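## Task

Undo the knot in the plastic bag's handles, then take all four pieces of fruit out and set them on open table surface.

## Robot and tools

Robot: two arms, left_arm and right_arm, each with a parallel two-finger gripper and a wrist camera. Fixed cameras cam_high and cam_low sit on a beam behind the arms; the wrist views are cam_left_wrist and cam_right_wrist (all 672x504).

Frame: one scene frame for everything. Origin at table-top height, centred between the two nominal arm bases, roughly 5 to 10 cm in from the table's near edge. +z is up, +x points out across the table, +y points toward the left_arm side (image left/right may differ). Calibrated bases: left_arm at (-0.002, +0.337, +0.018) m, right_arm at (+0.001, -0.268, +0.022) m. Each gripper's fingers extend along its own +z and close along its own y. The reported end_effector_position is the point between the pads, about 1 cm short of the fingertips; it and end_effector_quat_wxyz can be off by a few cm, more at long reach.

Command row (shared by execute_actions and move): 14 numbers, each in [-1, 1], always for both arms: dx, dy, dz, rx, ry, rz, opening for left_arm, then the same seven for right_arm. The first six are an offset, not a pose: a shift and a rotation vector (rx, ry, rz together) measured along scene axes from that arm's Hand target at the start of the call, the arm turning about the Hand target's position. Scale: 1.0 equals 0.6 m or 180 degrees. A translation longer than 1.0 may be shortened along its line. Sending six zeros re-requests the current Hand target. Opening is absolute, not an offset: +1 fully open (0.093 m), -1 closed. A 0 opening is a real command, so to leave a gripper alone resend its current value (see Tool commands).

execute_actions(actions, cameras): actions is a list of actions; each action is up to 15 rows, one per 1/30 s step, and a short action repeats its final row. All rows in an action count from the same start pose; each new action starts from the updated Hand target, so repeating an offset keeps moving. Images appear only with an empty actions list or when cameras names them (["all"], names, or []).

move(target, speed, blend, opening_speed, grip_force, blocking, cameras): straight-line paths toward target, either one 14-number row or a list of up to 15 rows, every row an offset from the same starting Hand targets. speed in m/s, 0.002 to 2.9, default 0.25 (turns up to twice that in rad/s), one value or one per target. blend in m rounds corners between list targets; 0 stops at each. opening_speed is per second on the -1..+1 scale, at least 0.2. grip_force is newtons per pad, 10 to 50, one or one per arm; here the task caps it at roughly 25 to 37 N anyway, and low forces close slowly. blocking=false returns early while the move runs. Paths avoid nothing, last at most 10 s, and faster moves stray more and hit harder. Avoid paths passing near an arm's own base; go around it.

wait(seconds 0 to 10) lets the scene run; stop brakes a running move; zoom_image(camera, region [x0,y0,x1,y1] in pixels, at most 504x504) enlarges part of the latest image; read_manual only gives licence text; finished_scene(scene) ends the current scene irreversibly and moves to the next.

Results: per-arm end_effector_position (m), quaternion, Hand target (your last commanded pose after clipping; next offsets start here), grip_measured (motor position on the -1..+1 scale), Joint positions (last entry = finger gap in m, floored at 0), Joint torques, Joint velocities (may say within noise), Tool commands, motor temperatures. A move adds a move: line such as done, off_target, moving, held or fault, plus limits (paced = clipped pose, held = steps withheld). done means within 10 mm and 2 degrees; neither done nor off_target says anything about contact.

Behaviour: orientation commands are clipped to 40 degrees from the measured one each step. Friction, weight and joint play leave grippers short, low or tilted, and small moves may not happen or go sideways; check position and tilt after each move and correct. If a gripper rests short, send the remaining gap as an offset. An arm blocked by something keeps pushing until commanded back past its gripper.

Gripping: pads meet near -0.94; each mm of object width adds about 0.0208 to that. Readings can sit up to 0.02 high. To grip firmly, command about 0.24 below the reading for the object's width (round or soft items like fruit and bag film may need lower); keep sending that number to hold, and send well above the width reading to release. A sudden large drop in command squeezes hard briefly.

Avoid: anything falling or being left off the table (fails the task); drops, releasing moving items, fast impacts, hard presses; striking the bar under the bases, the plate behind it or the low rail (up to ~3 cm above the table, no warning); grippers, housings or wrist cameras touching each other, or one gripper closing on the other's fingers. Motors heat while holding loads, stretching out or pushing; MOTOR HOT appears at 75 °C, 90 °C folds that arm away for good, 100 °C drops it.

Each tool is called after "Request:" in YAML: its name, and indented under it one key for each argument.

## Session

Request:
execute_actions:
  actions: []

Scene clock: 0.00 s.
left_arm: end_effector_position=(+0.3770, +0.3850, +0.0878) grip_measured=+1.000 end_effector_quat_wxyz=(+0.539, -0.086, +0.835, +0.074) | right_arm: end_effector_position=(+0.3744, -0.3107, +0.0918) grip_measured=+1.000 end_effector_quat_wxyz=(+0.524, +0.124, +0.834, -0.117)
Joint positions: left_arm=[0.045 1.552 0.353 0.785 -0.183 -0.038 0.093] | right_arm=[0.021 1.54 0.375 0.705 0.399 0.101 0.093]
Joint velocities: within noise
Joint torques (N m): no reading
Motor temperatures (°C): left_arm=[22 27 38 40 22 24 22] | right_arm=[24 44 34 25 24 26 24]
Heat: left arm: 40 °C; right arm: 44 °C.
Hand target: left_arm +0.3785, +0.3847, +0.0907; +0.542, -0.086, +0.833, +0.073 | right_arm +0.3770, -0.3098, +0.0968; +0.530, +0.125, +0.831, -0.115
Tool commands: left_gripper/opening=+1.0 right_gripper/opening=+1.0

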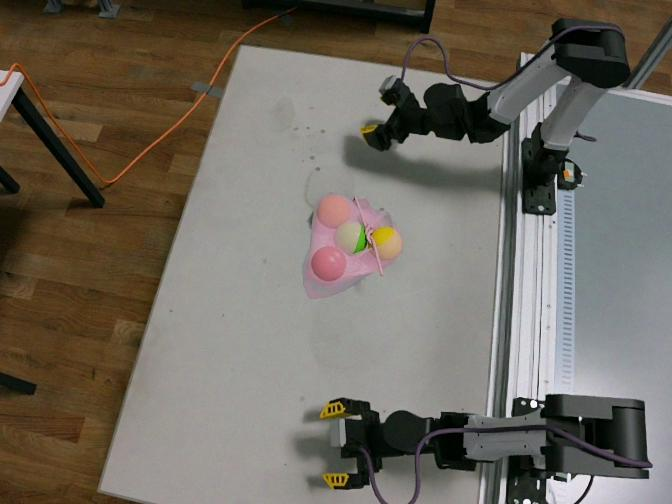

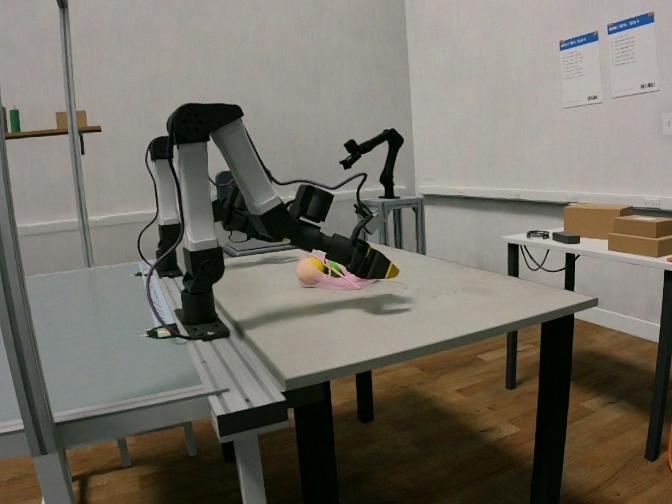

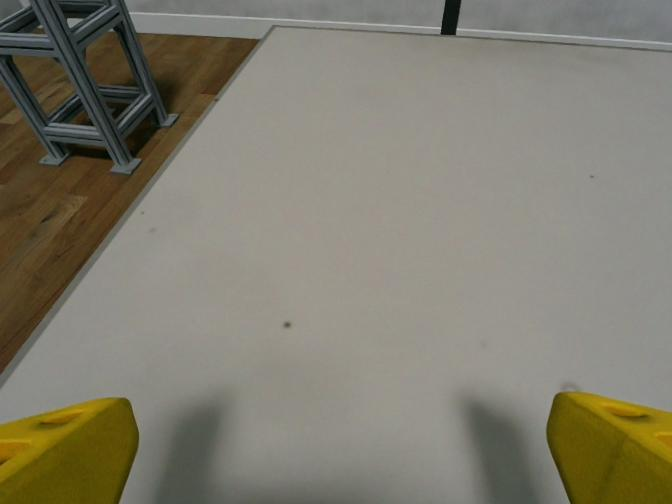

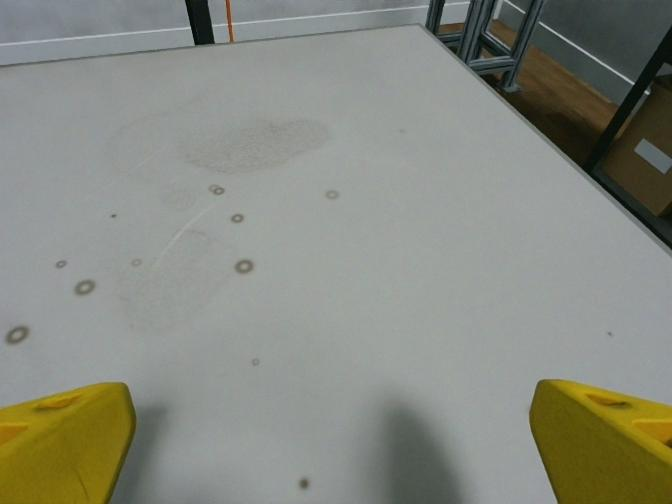

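Request:
zoom_image:
  camera: "cam_high"
  region: [280, 170, 430, 320]

Scaled by 3.360 from the camera's 672x504 image, which has a finer 960x720 frame.

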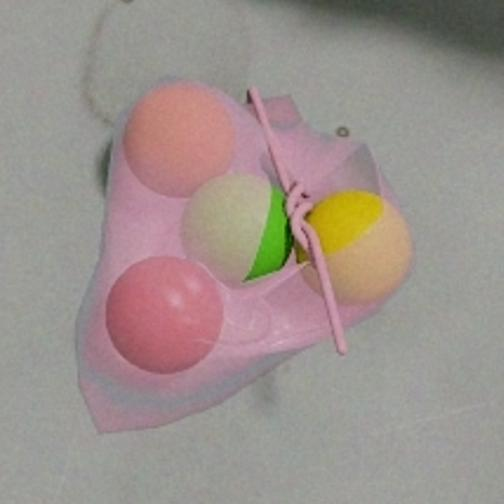

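Request:
move:
  target:
    - [0, 0, 0.15, 0, 0, 0, -0.6, 0, 0.05, 0.2, 0, 0, 0, -0.6]
    - [-0.1308, -0.3078, 0.1822, 0.001, 0.0376, -0.3205, -0.6, 0.0383, 0.4163, 0.1887, -0.0034, 0.2329, 0.2553, -0.6]
  speed: 0.25
  blend: [0.04, 0]
  cameras: ["cam_left_wrist", "cam_right_wrist"]

Scene clock: 18.00 s.
left_arm: end_effector_position=(+0.3039, +0.2046, +0.1975) grip_measured=-0.598 end_effector_quat_wxyz=(+0.475, +0.321, +0.799, -0.182) | right_arm: end_effector_position=(+0.4017, -0.0654, +0.2110) grip_measured=-0.598 end_effector_quat_wxyz=(+0.220, -0.242, +0.943, +0.053)
Joint positions: left_arm=[-0.179 1.038 0.646 -0.183 0.481 0.326 0.016] | right_arm=[0.44 1.852 1.767 -1.032 0.017 -0.028 0.017]
Joint torques (N m): left_arm=[-0.76 -2.06 10.96 1.5 0.5 0.17] | right_arm=[0.44 -7.69 9.65 0.8 -0.11 0]
Heat: left arm: 43 °C; right arm: 45 °C.
Hand target: left_arm +0.3001, +0.2001, +0.2001; +0.462, +0.331, +0.800, -0.191 | right_arm +0.3999, -0.0600, +0.2100; +0.209, -0.253, +0.943, +0.056
Off the commanded pose: left_arm 0.006 m, 2 deg | right_arm 0.006 m, 2 deg.
move: done
Images, in order (width x height): cam_left_wrist 672x504, cam_right_wrist 672x504.

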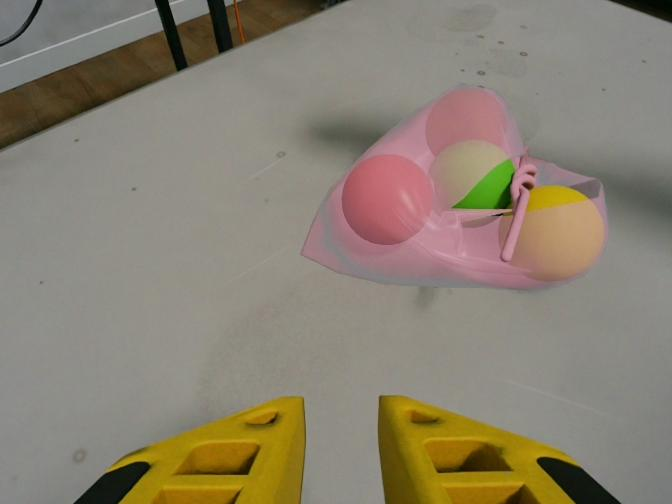

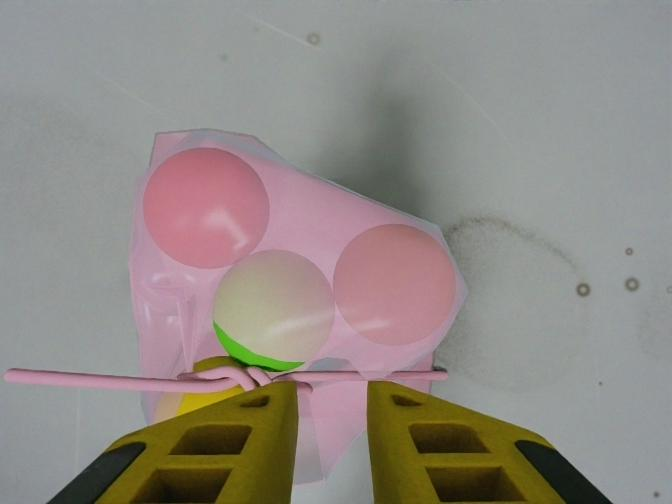

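Request:
move:
  target: [0, 0, 0, 0, 0, 0, -0.6, -0.16, 0.025, -0.02, 0, 0, 0, -0.6]
  speed: 0.2
  cameras: ["cam_right_wrist"]

Scene clock: 22.27 s.
left_arm: end_effector_position=(+0.3038, +0.2046, +0.1974) grip_measured=-0.598 end_effector_quat_wxyz=(+0.475, +0.321, +0.799, -0.182) | right_arm: end_effector_position=(+0.3022, -0.0471, +0.1914) grip_measured=-0.598 end_effector_quat_wxyz=(+0.190, -0.258, +0.946, +0.051)
Joint positions: left_arm=[-0.179 1.038 0.646 -0.183 0.481 0.326 0.016] | right_arm=[0.634 1.612 1.43 -1.003 0.077 0.125 0.017]
Joint torques (N m): left_arm=[-0.66 -2.1 10.96 1.53 0.48 0.16] | right_arm=[0.08 -9.24 5.76 1.26 0.15 0.23]
Heat: left arm: 43 °C; right arm: 46 °C.
Hand target: left_arm +0.3001, +0.2001, +0.2001; +0.462, +0.331, +0.800, -0.191 | right_arm +0.3040, -0.0451, +0.1980; +0.209, -0.253, +0.943, +0.056
Off the commanded pose: left_arm 0.006 m, 2 deg | right_arm 0.007 m, 2 deg.
move: done
Images, in order (width x height): cam_right_wrist 672x504.

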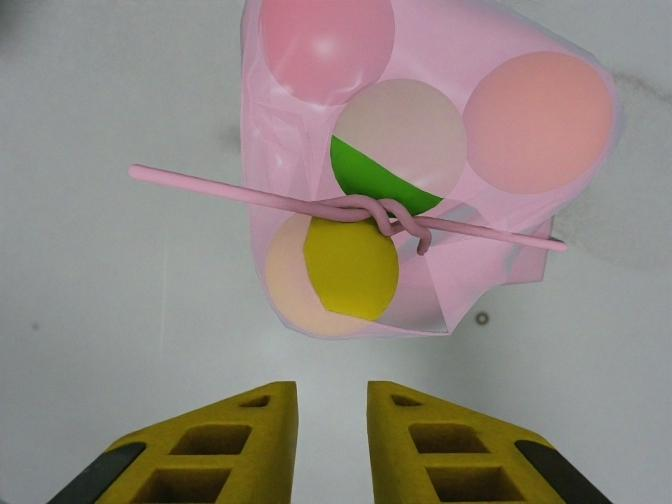

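Request:
zoom_image:
  camera: "cam_right_wrist"
  region: [270, 150, 480, 350]

Request:
zoom_image:
  camera: "cam_left_wrist"
  region: [400, 100, 620, 310]

Scaled by 2.400 from the camera's 672x504 image, which has a finer 960x720 frame.

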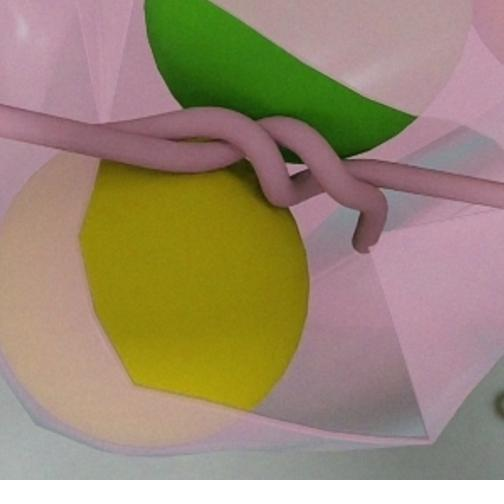

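This scene's latest camera images include none from cam_left_wrist. They are from: cam_right_wrist. cam_left_wrist's image comes with the result of a call that names it in "cameras".

Request:
wait:
  seconds: 0
  cameras: ["cam_left_wrist", "cam_right_wrist"]

Request:
zoom_image:
  camera: "cam_left_wrist"
  region: [420, 110, 620, 300]

Scene clock: 60.27 s.
left_arm: end_effector_position=(+0.3038, +0.2046, +0.1974) grip_measured=-0.598 end_effector_quat_wxyz=(+0.475, +0.321, +0.799, -0.182) | right_arm: end_effector_position=(+0.3022, -0.0470, +0.1914) grip_measured=-0.598 end_effector_quat_wxyz=(+0.190, -0.258, +0.946, +0.051)
Joint positions: left_arm=[-0.179 1.038 0.646 -0.183 0.481 0.326 0.016] | right_arm=[0.634 1.612 1.43 -1.002 0.077 0.125 0.017]
Joint torques (N m): left_arm=[-0.69 -2.09 11 1.52 0.49 0.2] | right_arm=[0.17 -9.17 5.71 1.21 0.17 0.22]
Motor temperatures (°C): left_arm=[22 27 46 41 22 24 22] | right_arm=[24 52 36 29 24 26 24]
Heat: left arm: 46 °C; right arm: 52 °C.
Hand target: left_arm +0.3001, +0.2001, +0.2001; +0.462, +0.331, +0.800, -0.191 | right_arm +0.3040, -0.0451, +0.1980; +0.209, -0.253, +0.943, +0.056
Tool commands: left_gripper/opening=-0.6 right_gripper/opening=-0.6
Off the commanded pose: left_arm 0.006 m, 2 deg | right_arm 0.007 m, 2 deg.
Images, in order (width x height): cam_left_wrist 672x504, cam_right_wrist 672x504.

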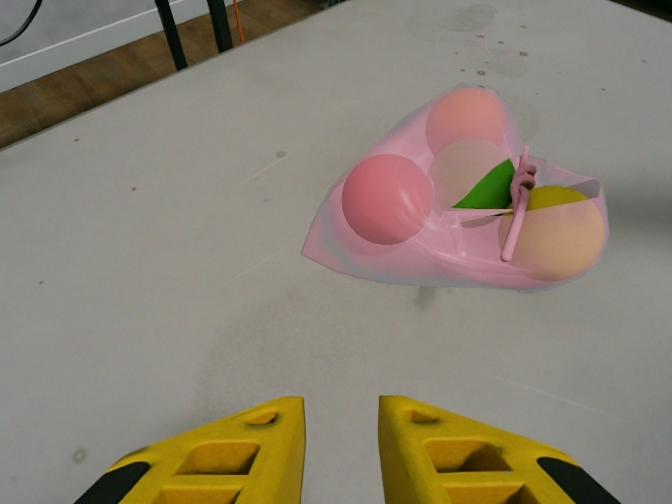

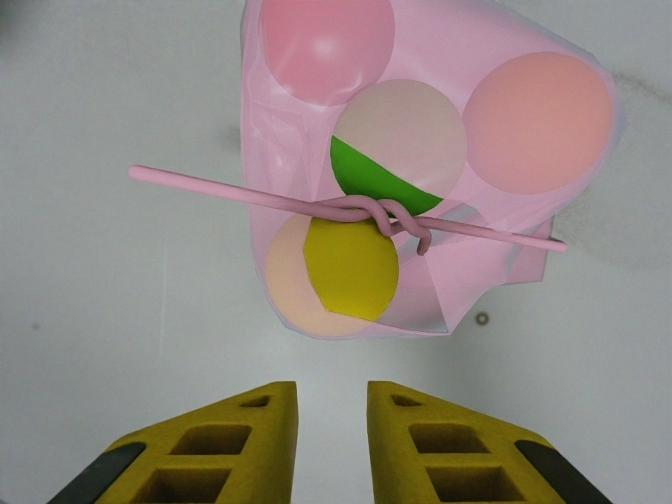

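Scaled by 2.520 from the camera's 672x504 image, which has a finer 960x720 frame.

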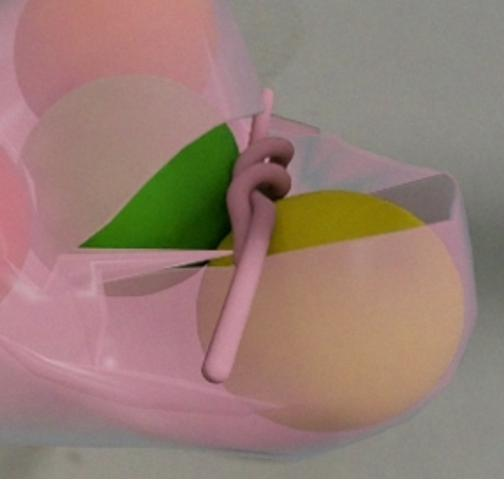

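Request:
move:
  target: [0, 0, 0, 0, 0, 0, -0.6, 0.083, -0.0365, -0.135, 0, 0, 0, -0.6]
  speed: 0.15
  cameras: ["cam_right_wrist", "cam_left_wrist"]

Scene clock: 112.20 s.
left_arm: end_effector_position=(+0.3038, +0.2046, +0.1974) grip_measured=-0.598 end_effector_quat_wxyz=(+0.475, +0.321, +0.799, -0.182) | right_arm: end_effector_position=(+0.3505, -0.0695, +0.1224) grip_measured=-0.598 end_effector_quat_wxyz=(+0.206, -0.249, +0.945, +0.051)
Joint positions: left_arm=[-0.179 1.038 0.646 -0.183 0.481 0.326 0.016] | right_arm=[0.493 1.706 1.246 -0.686 0.034 0.009 0.017]
Joint torques (N m): left_arm=[-0.76 -2.14 10.97 1.52 0.49 0.15] | right_arm=[-0.69 -7.16 6.02 1.29 -0.04 0.02]
Heat: left arm: 49 °C; right arm: 53 °C.
Hand target: left_arm +0.3001, +0.2001, +0.2001; +0.462, +0.331, +0.800, -0.191 | right_arm +0.3537, -0.0669, +0.1170; +0.209, -0.253, +0.943, +0.056
Off the commanded pose: left_arm 0.006 m, 2 deg | right_arm 0.007 m, 1 deg.
move: done
Images, in order (width x height): cam_left_wrist 672x504, cam_right_wrist 672x504.

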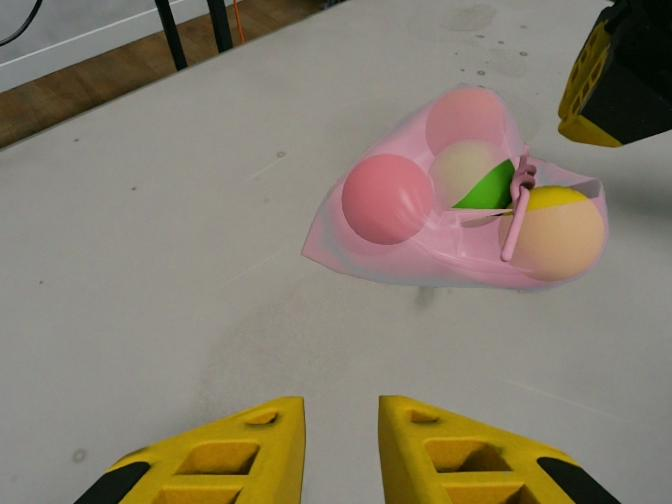

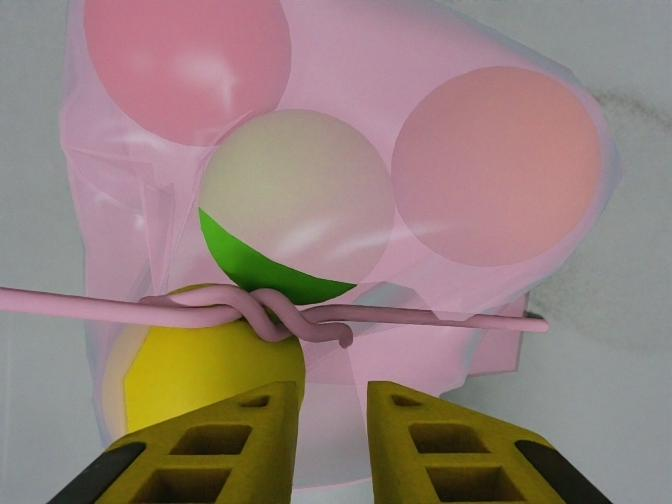

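Request:
zoom_image:
  camera: "cam_right_wrist"
  region: [120, 240, 420, 440]

Scaled by 1.680 from the camera's 672x504 image, which has a finer 960x720 frame.

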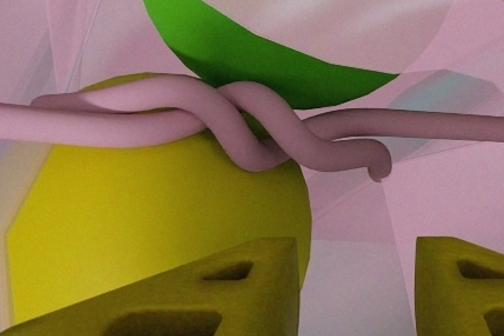

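Request:
move:
  target: [0, 0, 0, 0, 0, 0, -0.6, 0.0033, -0.005, -0.06, 0, 0, 0, -0.6]
  speed: 0.1
  cameras: ["cam_right_wrist"]

Request:
zoom_image:
  camera: "cam_right_wrist"
  region: [180, 280, 500, 480]

Scene clock: 153.40 s.
left_arm: end_effector_position=(+0.3038, +0.2046, +0.1974) grip_measured=-0.598 end_effector_quat_wxyz=(+0.475, +0.321, +0.799, -0.182) | right_arm: end_effector_position=(+0.3531, -0.0711, +0.0875) grip_measured=-0.598 end_effector_quat_wxyz=(+0.208, -0.250, +0.944, +0.052)
Joint positions: left_arm=[-0.179 1.038 0.646 -0.183 0.481 0.326 0.016] | right_arm=[0.482 1.746 1.148 -0.543 0.028 -0.003 0.017]
Joint torques (N m): left_arm=[-0.73 -2.13 10.91 1.5 0.48 0.17] | right_arm=[-0.83 -7.08 5.81 1.3 -0.09 0.03]
Motor temperatures (°C): left_arm=[22 26 51 39 22 24 22] | right_arm=[24 50 37 31 24 26 24]
Heat: left arm: 51 °C; right arm: 50 °C.
Hand target: left_arm +0.3001, +0.2001, +0.2001; +0.462, +0.331, +0.800, -0.191 | right_arm +0.3557, -0.0698, +0.0811; +0.209, -0.253, +0.943, +0.057
Off the commanded pose: left_arm 0.006 m, 2 deg | right_arm 0.007 m, 1 deg.
move: done
Images, in order (width x height): cam_right_wrist 672x504.

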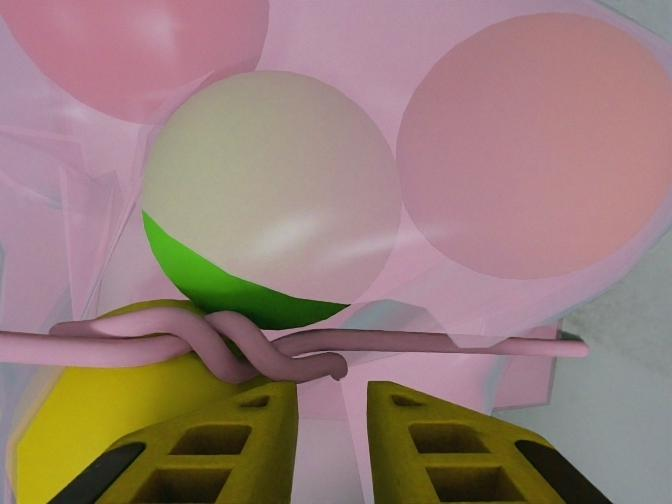

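Scaled by 1.575 from the camera's 672x504 image, which has a finer 960x720 frame.

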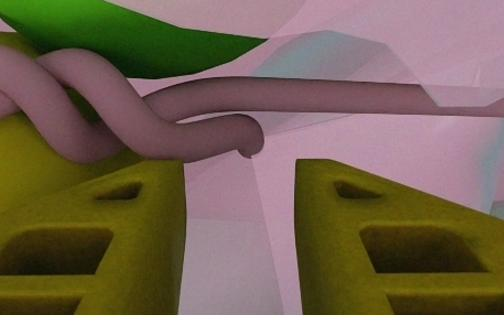

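Request:
move:
  target: [0,0,0,0,0,0,-0.6,-0.001,-0.0023,-0.025,0,0,0,-0.6]
  speed: 0.08
  cameras: ["cam_right_wrist"]

Scene clock: 172.20 s.
left_arm: end_effector_position=(+0.3038, +0.2046, +0.1974) grip_measured=-0.598 end_effector_quat_wxyz=(+0.475, +0.321, +0.799, -0.182) | right_arm: end_effector_position=(+0.3549, -0.0721, +0.0765) grip_measured=-0.598 end_effector_quat_wxyz=(+0.213, -0.248, +0.943, +0.053)
Joint positions: left_arm=[-0.179 1.038 0.646 -0.183 0.481 0.326 0.016] | right_arm=[0.476 1.758 1.11 -0.482 0.027 -0.006 0.017]
Joint torques (N m): left_arm=[-0.76 -2.07 10.88 1.52 0.49 0.16] | right_arm=[-0.69 -6.49 5.26 1.34 -0.07 0.02]
Heat: left arm: 51 °C; right arm: 50 °C.
Hand target: left_arm +0.3001, +0.2001, +0.2001; +0.462, +0.331, +0.800, -0.191 | right_arm +0.3551, -0.0713, +0.0659; +0.209, -0.253, +0.943, +0.056
Off the commanded pose: left_arm 0.006 m, 2 deg | right_arm 0.010 m, 1 deg.
move: done
Images, in order (width x height): cam_right_wrist 672x504.

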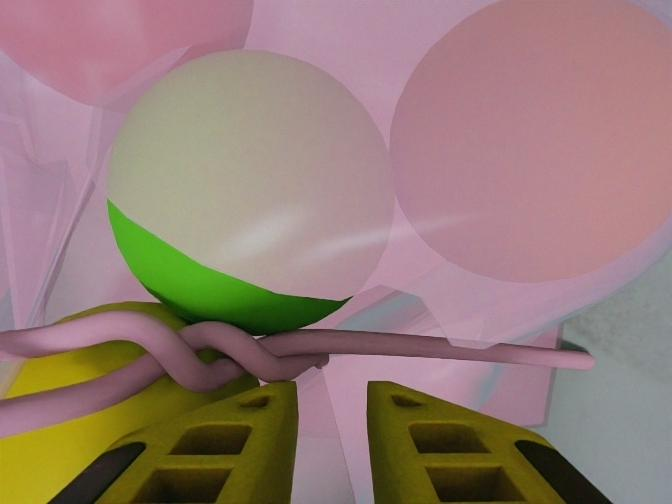

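Request:
zoom_image:
  camera: "cam_right_wrist"
  region: [160, 290, 460, 440]

Scaled by 1.680 from the camera's 672x504 image, which has a finer 960x720 frame.

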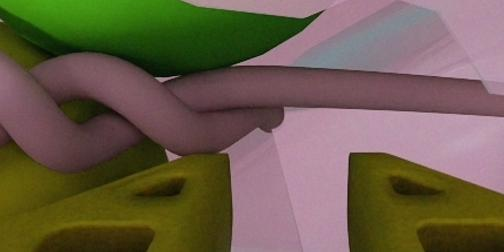

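Request:
move:
  target: [0,0,0,0,0,0,-0.6,-0.0058,-0.0033,-0.028,0,0,0,-0.6]
  speed: 0.06
  cameras: ["cam_right_wrist"]

Scene clock: 218.03 s.
left_arm: end_effector_position=(+0.3038, +0.2046, +0.1974) grip_measured=-0.598 end_effector_quat_wxyz=(+0.475, +0.321, +0.799, -0.182) | right_arm: end_effector_position=(+0.3497, -0.0744, +0.0556) grip_measured=-0.598 end_effector_quat_wxyz=(+0.208, -0.250, +0.944, +0.052)
Joint positions: left_arm=[-0.179 1.038 0.646 -0.183 0.481 0.326 0.016] | right_arm=[0.476 1.781 1.051 -0.412 0.026 -0.007 0.017]
Joint torques (N m): left_arm=[-0.77 -2.17 10.92 1.5 0.47 0.16] | right_arm=[-0.8 -7.02 5.6 1.3 -0.08 0.04]
Heat: left arm: 52 °C; right arm: 48 °C.
Hand target: left_arm +0.3001, +0.2001, +0.2001; +0.462, +0.331, +0.800, -0.191 | right_arm +0.3516, -0.0733, +0.0492; +0.209, -0.253, +0.943, +0.056
Off the commanded pose: left_arm 0.006 m, 2 deg | right_arm 0.007 m, 1 deg.
move: done
Images, in order (width x height): cam_right_wrist 672x504.

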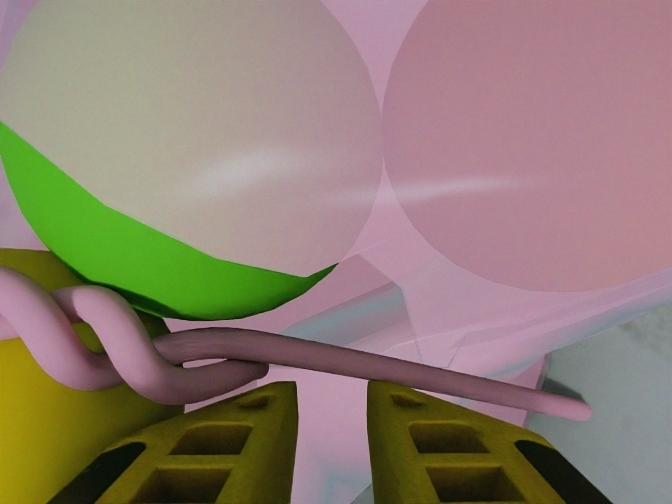

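Request:
zoom_image:
  camera: "cam_right_wrist"
  region: [140, 290, 440, 504]

Request:
move:
  target: [0,0,0,0,0,0,-0.6,0,0,0.03,0,0,0,-0.6]
  speed: 0.08
  cameras: ["cam_right_wrist", "cam_high", "cam_left_wrist"]

Scaled by 1.680 from the camera's 672x504 image, which has a finer 960x720 frame.

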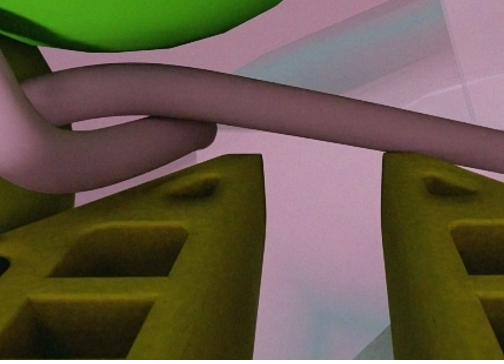

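Scene clock: 223.37 s.
left_arm: end_effector_position=(+0.3038, +0.2046, +0.1974) grip_measured=-0.598 end_effector_quat_wxyz=(+0.475, +0.321, +0.799, -0.182) | right_arm: end_effector_position=(+0.3474, -0.0757, +0.0544) grip_measured=-0.598 end_effector_quat_wxyz=(+0.202, -0.250, +0.945, +0.051)
Joint positions: left_arm=[-0.179 1.038 0.646 -0.183 0.481 0.326 0.016] | right_arm=[0.476 1.781 1.051 -0.424 0.026 -0.007 0.017]
Joint torques (N m): left_arm=[-0.76 -2.09 10.93 1.54 0.48 0.16] | right_arm=[-0.65 -9.76 8.85 0.78 -0.07 0.01]
Heat: left arm: 52 °C; right arm: 49 °C.
Hand target: left_arm +0.3001, +0.2001, +0.2001; +0.462, +0.331, +0.800, -0.191 | right_arm +0.3516, -0.0733, +0.0672; +0.209, -0.253, +0.943, +0.056
Off the commanded pose: left_arm 0.006 m, 2 deg | right_arm 0.014 m, 1 deg.
move: off_target (right_arm)
Images, in order (width x height): cam_high 672x504, cam_left_wrist 672x504, cam_right_wrist 672x504.

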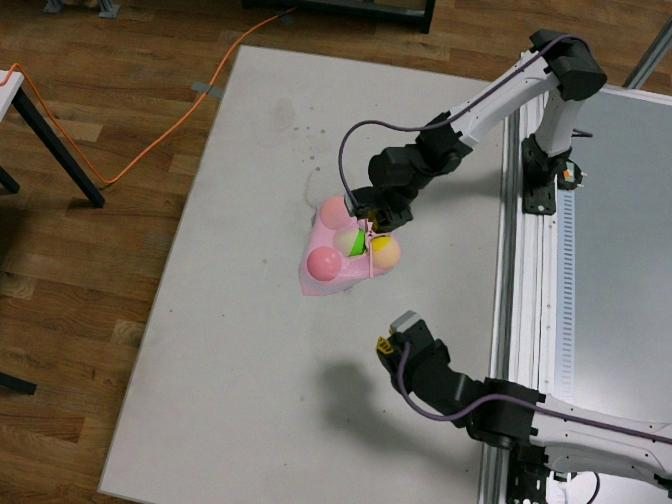

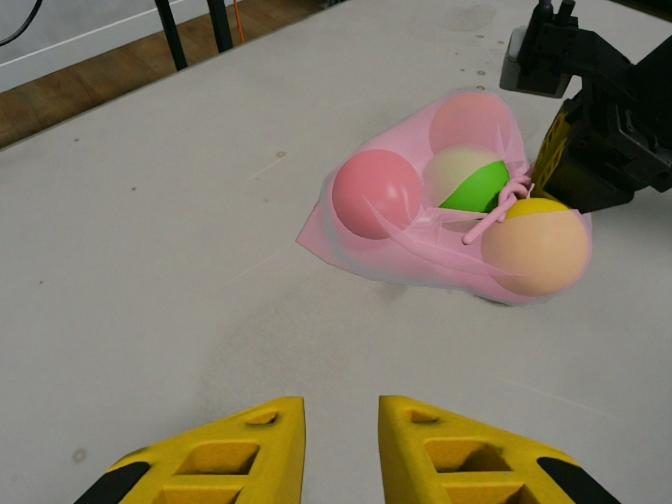

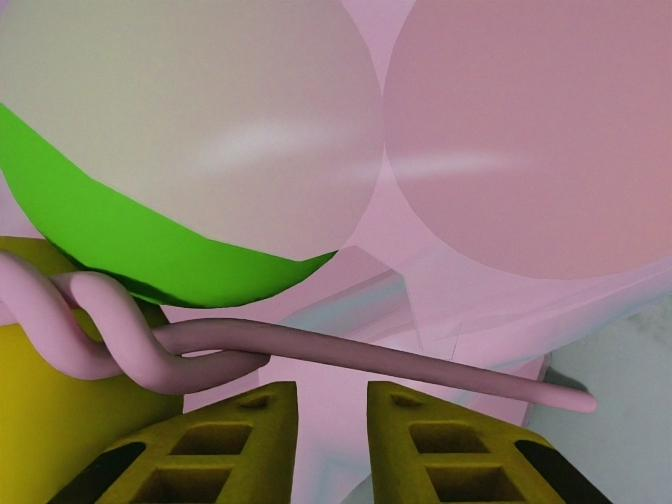

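Request:
move:
  target:
    - [0,0,0,0,0,0,-0.6,0,0,0.05,0,0,0,-0.6]
    - [0,0,0,0,0,0,-0.6,0.004,-0.0307,0.05,0,0,0,-1]
  speed: 0.12
  cameras: ["cam_right_wrist"]

Scene clock: 265.07 s.
left_arm: end_effector_position=(+0.3038, +0.2046, +0.1974) grip_measured=-0.598 end_effector_quat_wxyz=(+0.475, +0.321, +0.799, -0.182) | right_arm: end_effector_position=(+0.3583, -0.0914, +0.0860) grip_measured=-0.983 end_effector_quat_wxyz=(+0.206, -0.248, +0.945, +0.051)
Joint positions: left_arm=[-0.179 1.038 0.646 -0.183 0.481 0.326 0.016] | right_arm=[0.421 1.733 1.129 -0.543 0.006 -0.053 0]
Joint torques (N m): left_arm=[-0.7 -2.07 11.03 1.52 0.48 0.19] | right_arm=[-0.35 -11.1 6.84 0.77 -0.11 0.04]
Heat: left arm: 53 °C; right arm: 53 °C.
Hand target: left_arm +0.3001, +0.2001, +0.2001; +0.462, +0.331, +0.800, -0.191 | right_arm +0.3541, -0.0917, +0.0972; +0.209, -0.253, +0.943, +0.056
Off the commanded pose: left_arm 0.006 m, 2 deg | right_arm 0.012 m, 1 deg.
move: off_target (right_arm); target 2's new opening was sent with right_arm's hand 0.012 m and 1 deg from that target
Images, in order (width x height): cam_right_wrist 672x504.

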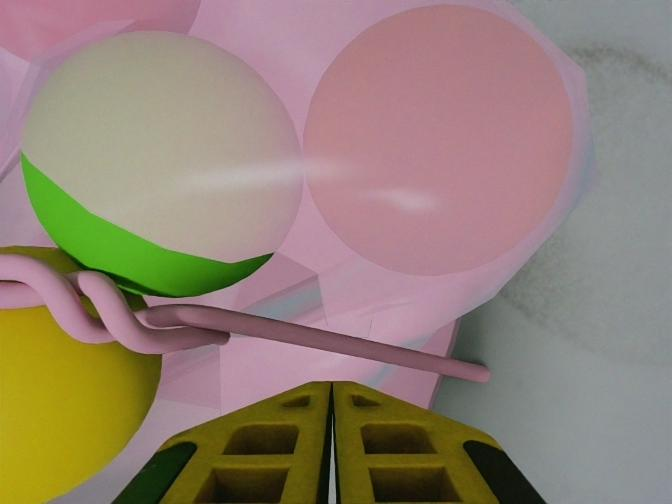

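Request:
move:
  target:
    - [0,0,0,0,0,0,-0.6,-0.0033,-0.015,0,0,0,0,-1]
    - [0,0,0,0,0,0,-0.6,-0.0033,-0.015,-0.083,0,0,0,-1]
  speed: 0.1
  cameras: ["cam_right_wrist"]

Scene clock: 271.97 s.
left_arm: end_effector_position=(+0.3038, +0.2046, +0.1974) grip_measured=-0.598 end_effector_quat_wxyz=(+0.475, +0.321, +0.799, -0.182) | right_arm: end_effector_position=(+0.3501, -0.1016, +0.0531) grip_measured=-0.983 end_effector_quat_wxyz=(+0.207, -0.250, +0.944, +0.052)
Joint positions: left_arm=[-0.179 1.038 0.646 -0.183 0.481 0.326 0.016] | right_arm=[0.401 1.742 0.996 -0.397 -0.005 -0.077 0]
Joint torques (N m): left_arm=[-0.75 -2.14 10.95 1.52 0.51 0.17] | right_arm=[-0.77 -6.74 5.48 1.29 -0.12 0.06]
Heat: left arm: 54 °C; right arm: 52 °C.
Hand target: left_arm +0.3001, +0.2001, +0.2001; +0.462, +0.331, +0.800, -0.191 | right_arm +0.3520, -0.1008, +0.0473; +0.209, -0.253, +0.943, +0.056
Off the commanded pose: left_arm 0.006 m, 2 deg | right_arm 0.006 m, 1 deg.
move: done
Images, in order (width x height): cam_right_wrist 672x504.

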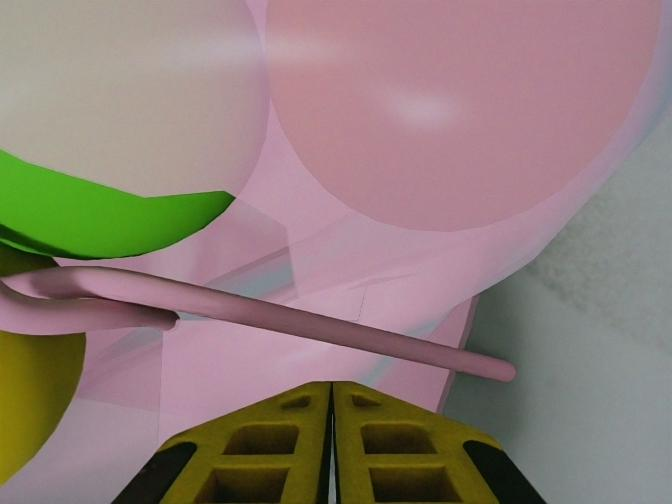

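Request:
move:
  target: [0,0,0,0,0,0,-0.6,0.0423,0.0197,0,0,0,0,-1]
  speed: 0.08
  cameras: ["cam_right_wrist"]

Scene clock: 276.47 s.
left_arm: end_effector_position=(+0.3038, +0.2046, +0.1974) grip_measured=-0.598 end_effector_quat_wxyz=(+0.475, +0.321, +0.799, -0.182) | right_arm: end_effector_position=(+0.3695, -0.0922, +0.0460) grip_measured=-0.983 end_effector_quat_wxyz=(+0.205, -0.250, +0.945, +0.052)
Joint positions: left_arm=[-0.179 1.038 0.646 -0.183 0.481 0.326 0.016] | right_arm=[0.401 1.833 1.08 -0.395 -0.005 -0.077 0]
Joint torques (N m): left_arm=[-0.75 -2.07 10.99 1.5 0.5 0.17] | right_arm=[-0.92 -7.17 8.75 1.05 -0.11 0.02]
Heat: left arm: 54 °C; right arm: 52 °C.
Hand target: left_arm +0.3001, +0.2001, +0.2001; +0.462, +0.331, +0.800, -0.191 | right_arm +0.3774, -0.0889, +0.0474; +0.209, -0.253, +0.943, +0.056
Off the commanded pose: left_arm 0.006 m, 2 deg | right_arm 0.009 m, 1 deg.
move: done
Images, in order (width x height): cam_right_wrist 672x504.

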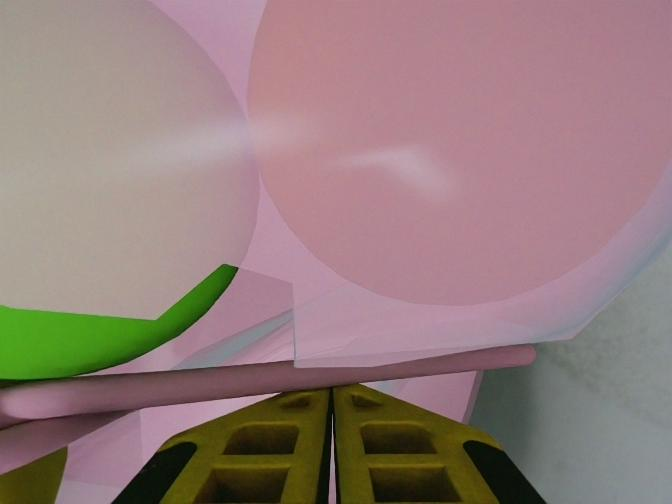

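Request:
zoom_image:
  camera: "cam_right_wrist"
  region: [0, 320, 300, 504]

Request:
move:
  target: [0,0,0,0,0,0,-0.6,0.0173,0.0067,0.005,0,0,0,-1]
  speed: 0.08
  cameras: ["cam_right_wrist"]

Scaled by 1.680 from the camera's 672x504 image, which has a finer 960x720 frame.

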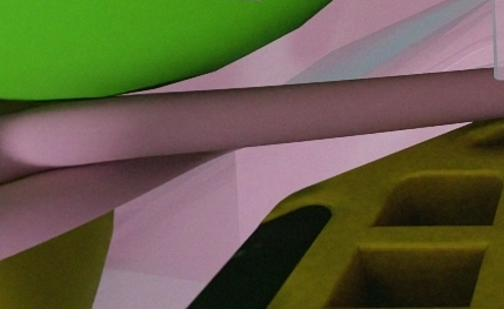

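Scene clock: 279.97 s.
left_arm: end_effector_position=(+0.3038, +0.2046, +0.1974) grip_measured=-0.598 end_effector_quat_wxyz=(+0.475, +0.321, +0.799, -0.182) | right_arm: end_effector_position=(+0.3839, -0.0853, +0.0514) grip_measured=-0.983 end_effector_quat_wxyz=(+0.216, -0.250, +0.942, +0.054)
Joint positions: left_arm=[-0.179 1.038 0.646 -0.183 0.481 0.326 0.016] | right_arm=[0.401 1.865 1.135 -0.395 -0.006 -0.078 0]
Joint torques (N m): left_arm=[-0.69 -2.04 10.99 1.53 0.49 0.18] | right_arm=[-1.09 -7.58 9.07 0.88 -0.15 0.02]
Heat: left arm: 54 °C; right arm: 51 °C.
Hand target: left_arm +0.3001, +0.2001, +0.2001; +0.462, +0.331, +0.800, -0.191 | right_arm +0.3878, -0.0849, +0.0504; +0.209, -0.253, +0.943, +0.056
Off the commanded pose: left_arm 0.006 m, 2 deg | right_arm 0.004 m, 1 deg.
move: done
Images, in order (width x height): cam_right_wrist 672x504.

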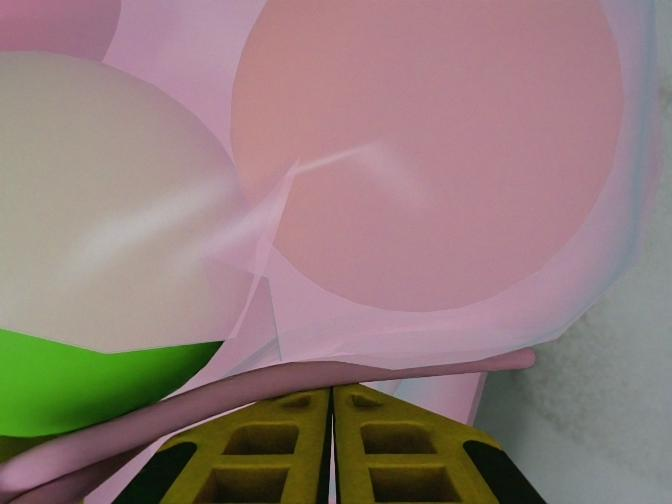

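Request:
move:
  target:
    - [0,0,0,0,0,0,-0.6,-0.01,-0.006,0.06,0,0,0,-1]
    - [0,0,0,0,0,0,-0.6,-0.07,-0.03,0.14,0,0,0,-1]
  speed: 0.2
  blend: 0.01
  cameras: ["cam_right_wrist", "cam_left_wrist"]

Scene clock: 283.50 s.
left_arm: end_effector_position=(+0.3038, +0.2046, +0.1974) grip_measured=-0.598 end_effector_quat_wxyz=(+0.475, +0.321, +0.799, -0.182) | right_arm: end_effector_position=(+0.3459, -0.1052, +0.1221) grip_measured=-0.983 end_effector_quat_wxyz=(+0.203, -0.251, +0.945, +0.051)
Joint positions: left_arm=[-0.179 1.038 0.646 -0.183 0.481 0.326 0.016] | right_arm=[0.401 1.632 1.169 -0.687 -0.006 -0.078 0]
Joint torques (N m): left_arm=[-0.7 -2.09 10.97 1.5 0.49 0.16] | right_arm=[-0.01 -8.83 9.2 0.72 -0.07 0.12]
Heat: left arm: 54 °C; right arm: 51 °C.
Hand target: left_arm +0.3001, +0.2001, +0.2001; +0.462, +0.331, +0.800, -0.191 | right_arm +0.3458, -0.1030, +0.1344; +0.209, -0.253, +0.943, +0.056
Off the commanded pose: left_arm 0.006 m, 2 deg | right_arm 0.013 m, 1 deg.
move: off_target (right_arm)
Images, in order (width x height): cam_left_wrist 672x504, cam_right_wrist 672x504.

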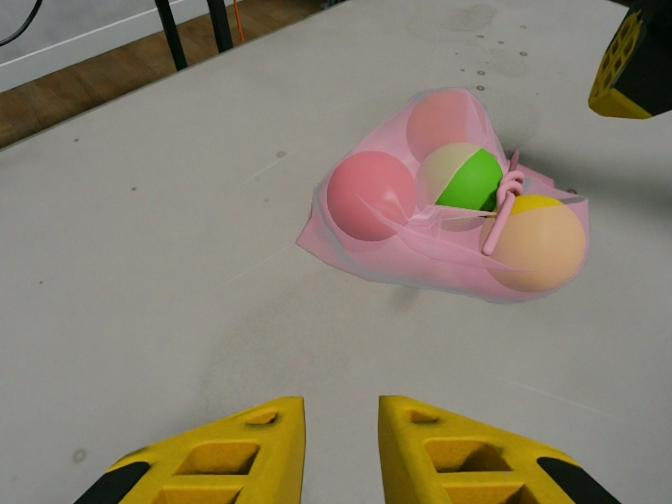

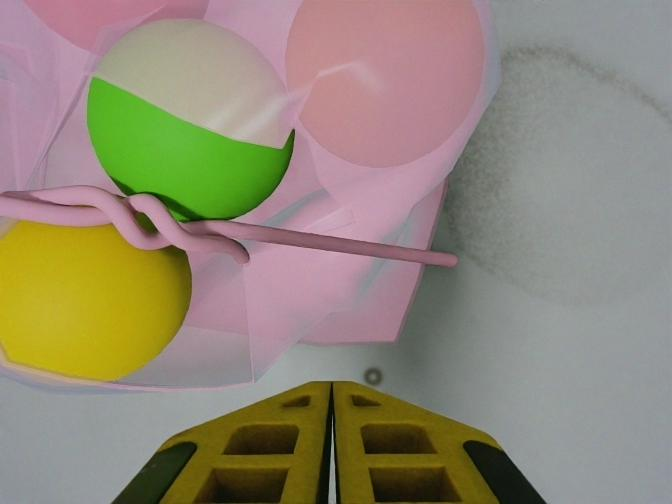

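Request:
zoom_image:
  camera: "cam_right_wrist"
  region: [100, 170, 380, 370]

Scaled by 1.800 from the camera's 672x504 image, which has a finer 960x720 frame.

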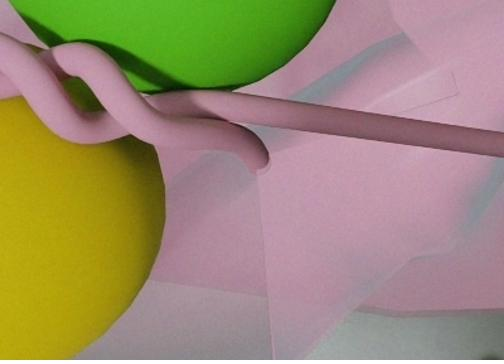

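Request:
move:
  target: [0,0,0,0,0,0,-0.6,0.0093,0.0625,-0.085,0,0,0,-0.66]
  speed: 0.12
  cameras: ["cam_right_wrist"]

Scene clock: 295.83 s.
left_arm: end_effector_position=(+0.3038, +0.2046, +0.1974) grip_measured=-0.598 end_effector_quat_wxyz=(+0.475, +0.321, +0.799, -0.182) | right_arm: end_effector_position=(+0.3496, -0.0688, +0.0889) grip_measured=-0.663 end_effector_quat_wxyz=(+0.205, -0.255, +0.943, +0.057)
Joint positions: left_arm=[-0.179 1.038 0.646 -0.183 0.481 0.326 0.016] | right_arm=[0.487 1.739 1.147 -0.552 0.017 -0.007 0.013]
Joint torques (N m): left_arm=[-0.69 -2.03 11 1.51 0.5 0.16] | right_arm=[0.36 -7.09 5.94 1.31 0.06 0.2]
Heat: left arm: 54 °C; right arm: 50 °C.
Hand target: left_arm +0.3001, +0.2001, +0.2001; +0.462, +0.331, +0.800, -0.191 | right_arm +0.3515, -0.0654, +0.0835; +0.209, -0.253, +0.943, +0.056
Off the commanded pose: left_arm 0.006 m, 2 deg | right_arm 0.007 m, 1 deg.
move: done
Images, in order (width x height): cam_right_wrist 672x504.

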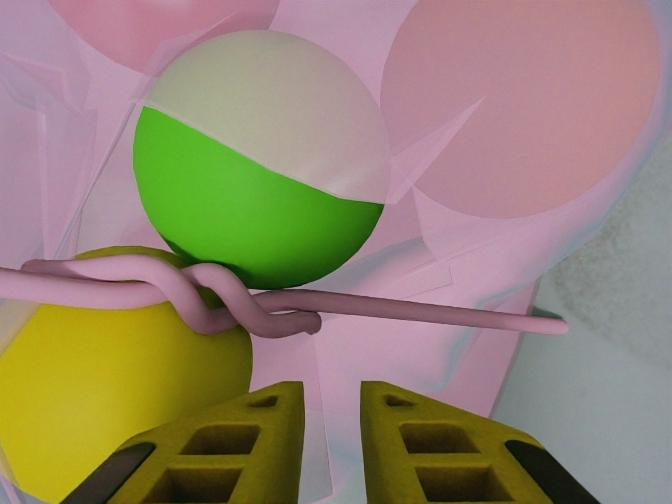

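Request:
move:
  target: [0,0,0,0,0,0,-0.6,0.0108,0.005,0.004,0,0,0.2222,-0.64]
  speed: 0.3
  cameras: ["cam_right_wrist"]

Scene clock: 309.33 s.
left_arm: end_effector_position=(+0.3038, +0.2046, +0.1974) grip_measured=-0.598 end_effector_quat_wxyz=(+0.475, +0.321, +0.799, -0.182) | right_arm: end_effector_position=(+0.3558, -0.0638, +0.0855) grip_measured=-0.643 end_effector_quat_wxyz=(+0.183, -0.557, +0.801, +0.117)
Joint positions: left_arm=[-0.179 1.038 0.646 -0.183 0.481 0.326 0.016] | right_arm=[0.369 1.849 1.282 -0.679 -0.278 -0.761 0.014]
Joint torques (N m): left_arm=[-0.69 -2.04 10.99 1.53 0.48 0.17] | right_arm=[-0.76 -7.46 9.07 0.56 -0.39 0.04]
Heat: left arm: 54 °C; right arm: 49 °C.
Hand target: left_arm +0.3001, +0.2001, +0.2001; +0.462, +0.331, +0.800, -0.191 | right_arm +0.3578, -0.0624, +0.0858; +0.177, -0.560, +0.799, +0.125
Off the commanded pose: left_arm 0.006 m, 2 deg | right_arm 0.003 m, 1 deg.
move: done
Images, in order (width x height): cam_right_wrist 672x504.

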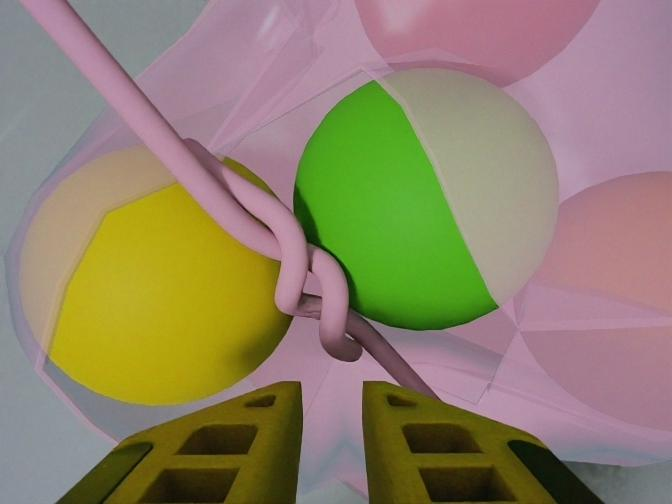

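Request:
move:
  target: [0,0,0,0,0,0,-0.6,0.002,0.004,-0.03,0,0,0,-0.7]
  speed: 0.08
  cameras: ["cam_right_wrist"]

Scene clock: 322.93 s.
left_arm: end_effector_position=(+0.3038, +0.2046, +0.1974) grip_measured=-0.598 end_effector_quat_wxyz=(+0.475, +0.321, +0.799, -0.182) | right_arm: end_effector_position=(+0.3567, -0.0630, +0.0741) grip_measured=-0.698 end_effector_quat_wxyz=(+0.174, -0.557, +0.803, +0.119)
Joint positions: left_arm=[-0.179 1.038 0.646 -0.183 0.481 0.326 0.016] | right_arm=[0.369 1.881 1.282 -0.666 -0.278 -0.761 0.012]
Joint torques (N m): left_arm=[-0.7 -2.06 10.92 1.53 0.49 0.18] | right_arm=[-0.4 -7.69 6.06 1.02 -0.37 0.06]
Motor temperatures (°C): left_arm=[22 25 55 37 22 24 22] | right_arm=[24 49 40 29 24 26 24]
Heat: left arm: 55 °C; right arm: 49 °C.
Hand target: left_arm +0.3001, +0.2001, +0.2001; +0.462, +0.331, +0.800, -0.191 | right_arm +0.3591, -0.0599, +0.0678; +0.177, -0.560, +0.799, +0.125
Off the commanded pose: left_arm 0.006 m, 2 deg | right_arm 0.007 m, 1 deg.
move: done
Images, in order (width x height): cam_right_wrist 672x504.

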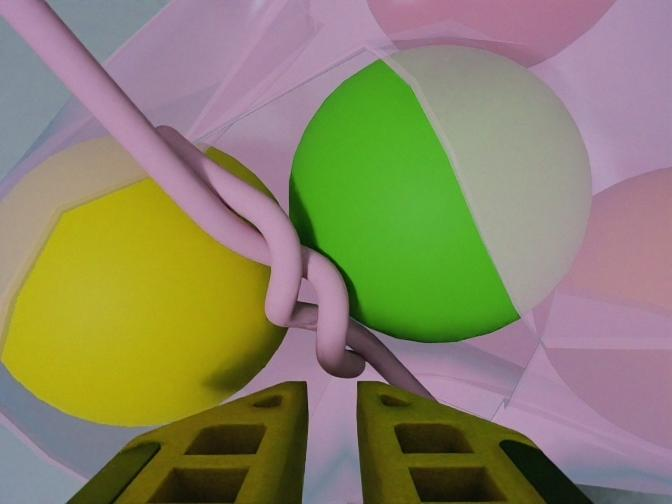

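Request:
move:
  target: [0,0,0,0,0,0,-0.6,0.0055,-0.002,-0.031,0,0,0,-0.68]
  speed: 0.06
  cameras: ["cam_right_wrist"]

Scene clock: 330.60 s.
left_arm: end_effector_position=(+0.3038, +0.2046, +0.1974) grip_measured=-0.598 end_effector_quat_wxyz=(+0.475, +0.321, +0.799, -0.182) | right_arm: end_effector_position=(+0.3626, -0.0622, +0.0597) grip_measured=-0.683 end_effector_quat_wxyz=(+0.179, -0.557, +0.802, +0.118)
Joint positions: left_arm=[-0.179 1.038 0.646 -0.183 0.481 0.326 0.016] | right_arm=[0.364 1.915 1.263 -0.605 -0.28 -0.766 0.012]
Joint torques (N m): left_arm=[-0.77 -1.98 11.03 1.51 0.49 0.16] | right_arm=[-0.76 -7.66 5.2 1.05 -0.36 0.04]
Motor temperatures (°C): left_arm=[22 25 55 37 22 24 22] | right_arm=[24 49 40 29 24 26 24]
Heat: left arm: 55 °C; right arm: 49 °C.
Hand target: left_arm +0.3001, +0.2001, +0.2001; +0.462, +0.331, +0.800, -0.191 | right_arm +0.3624, -0.0612, +0.0493; +0.177, -0.560, +0.799, +0.125
Off the commanded pose: left_arm 0.006 m, 2 deg | right_arm 0.011 m, 1 deg.
move: off_target (right_arm)
Images, in order (width x height): cam_right_wrist 672x504.

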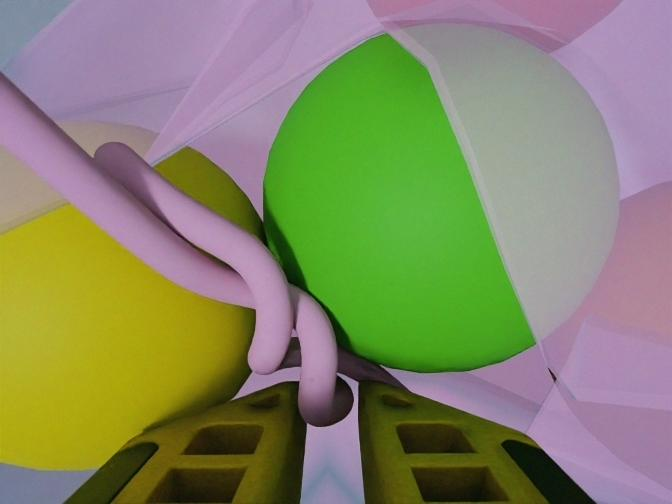

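Request:
move:
  target: [0,0,0,0,0,0,-0.6,0,0,0.004,0,0,0,-1]
  speed: 0.06
  opening_speed: 0.8
  cameras: ["cam_right_wrist"]

Scene clock: 333.80 s.
left_arm: end_effector_position=(+0.3038, +0.2046, +0.1974) grip_measured=-0.598 end_effector_quat_wxyz=(+0.475, +0.321, +0.799, -0.182) | right_arm: end_effector_position=(+0.3626, -0.0622, +0.0597) grip_measured=-0.906 end_effector_quat_wxyz=(+0.179, -0.557, +0.802, +0.118)
Joint positions: left_arm=[-0.179 1.038 0.646 -0.183 0.481 0.326 0.016] | right_arm=[0.364 1.915 1.263 -0.605 -0.28 -0.766 0.002]
Joint torques (N m): left_arm=[-0.73 -2.1 10.95 1.51 0.49 0.17] | right_arm=[-0.53 -7.79 5.83 1 -0.37 0.04]
Motor temperatures (°C): left_arm=[22 25 55 37 22 24 22] | right_arm=[24 49 39 29 24 26 24]
Heat: left arm: 55 °C; right arm: 49 °C.
Hand target: left_arm +0.3001, +0.2001, +0.2001; +0.462, +0.331, +0.800, -0.191 | right_arm +0.3624, -0.0612, +0.0517; +0.177, -0.560, +0.799, +0.125
Off the commanded pose: left_arm 0.006 m, 2 deg | right_arm 0.008 m, 1 deg.
move: done
Images, in order (width x height): cam_right_wrist 672x504.

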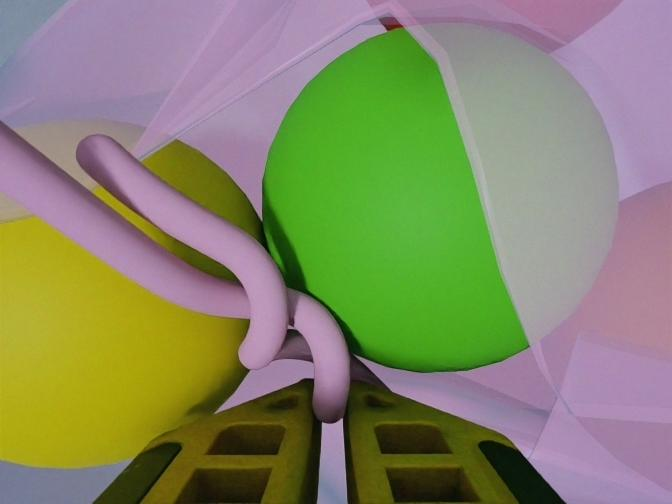

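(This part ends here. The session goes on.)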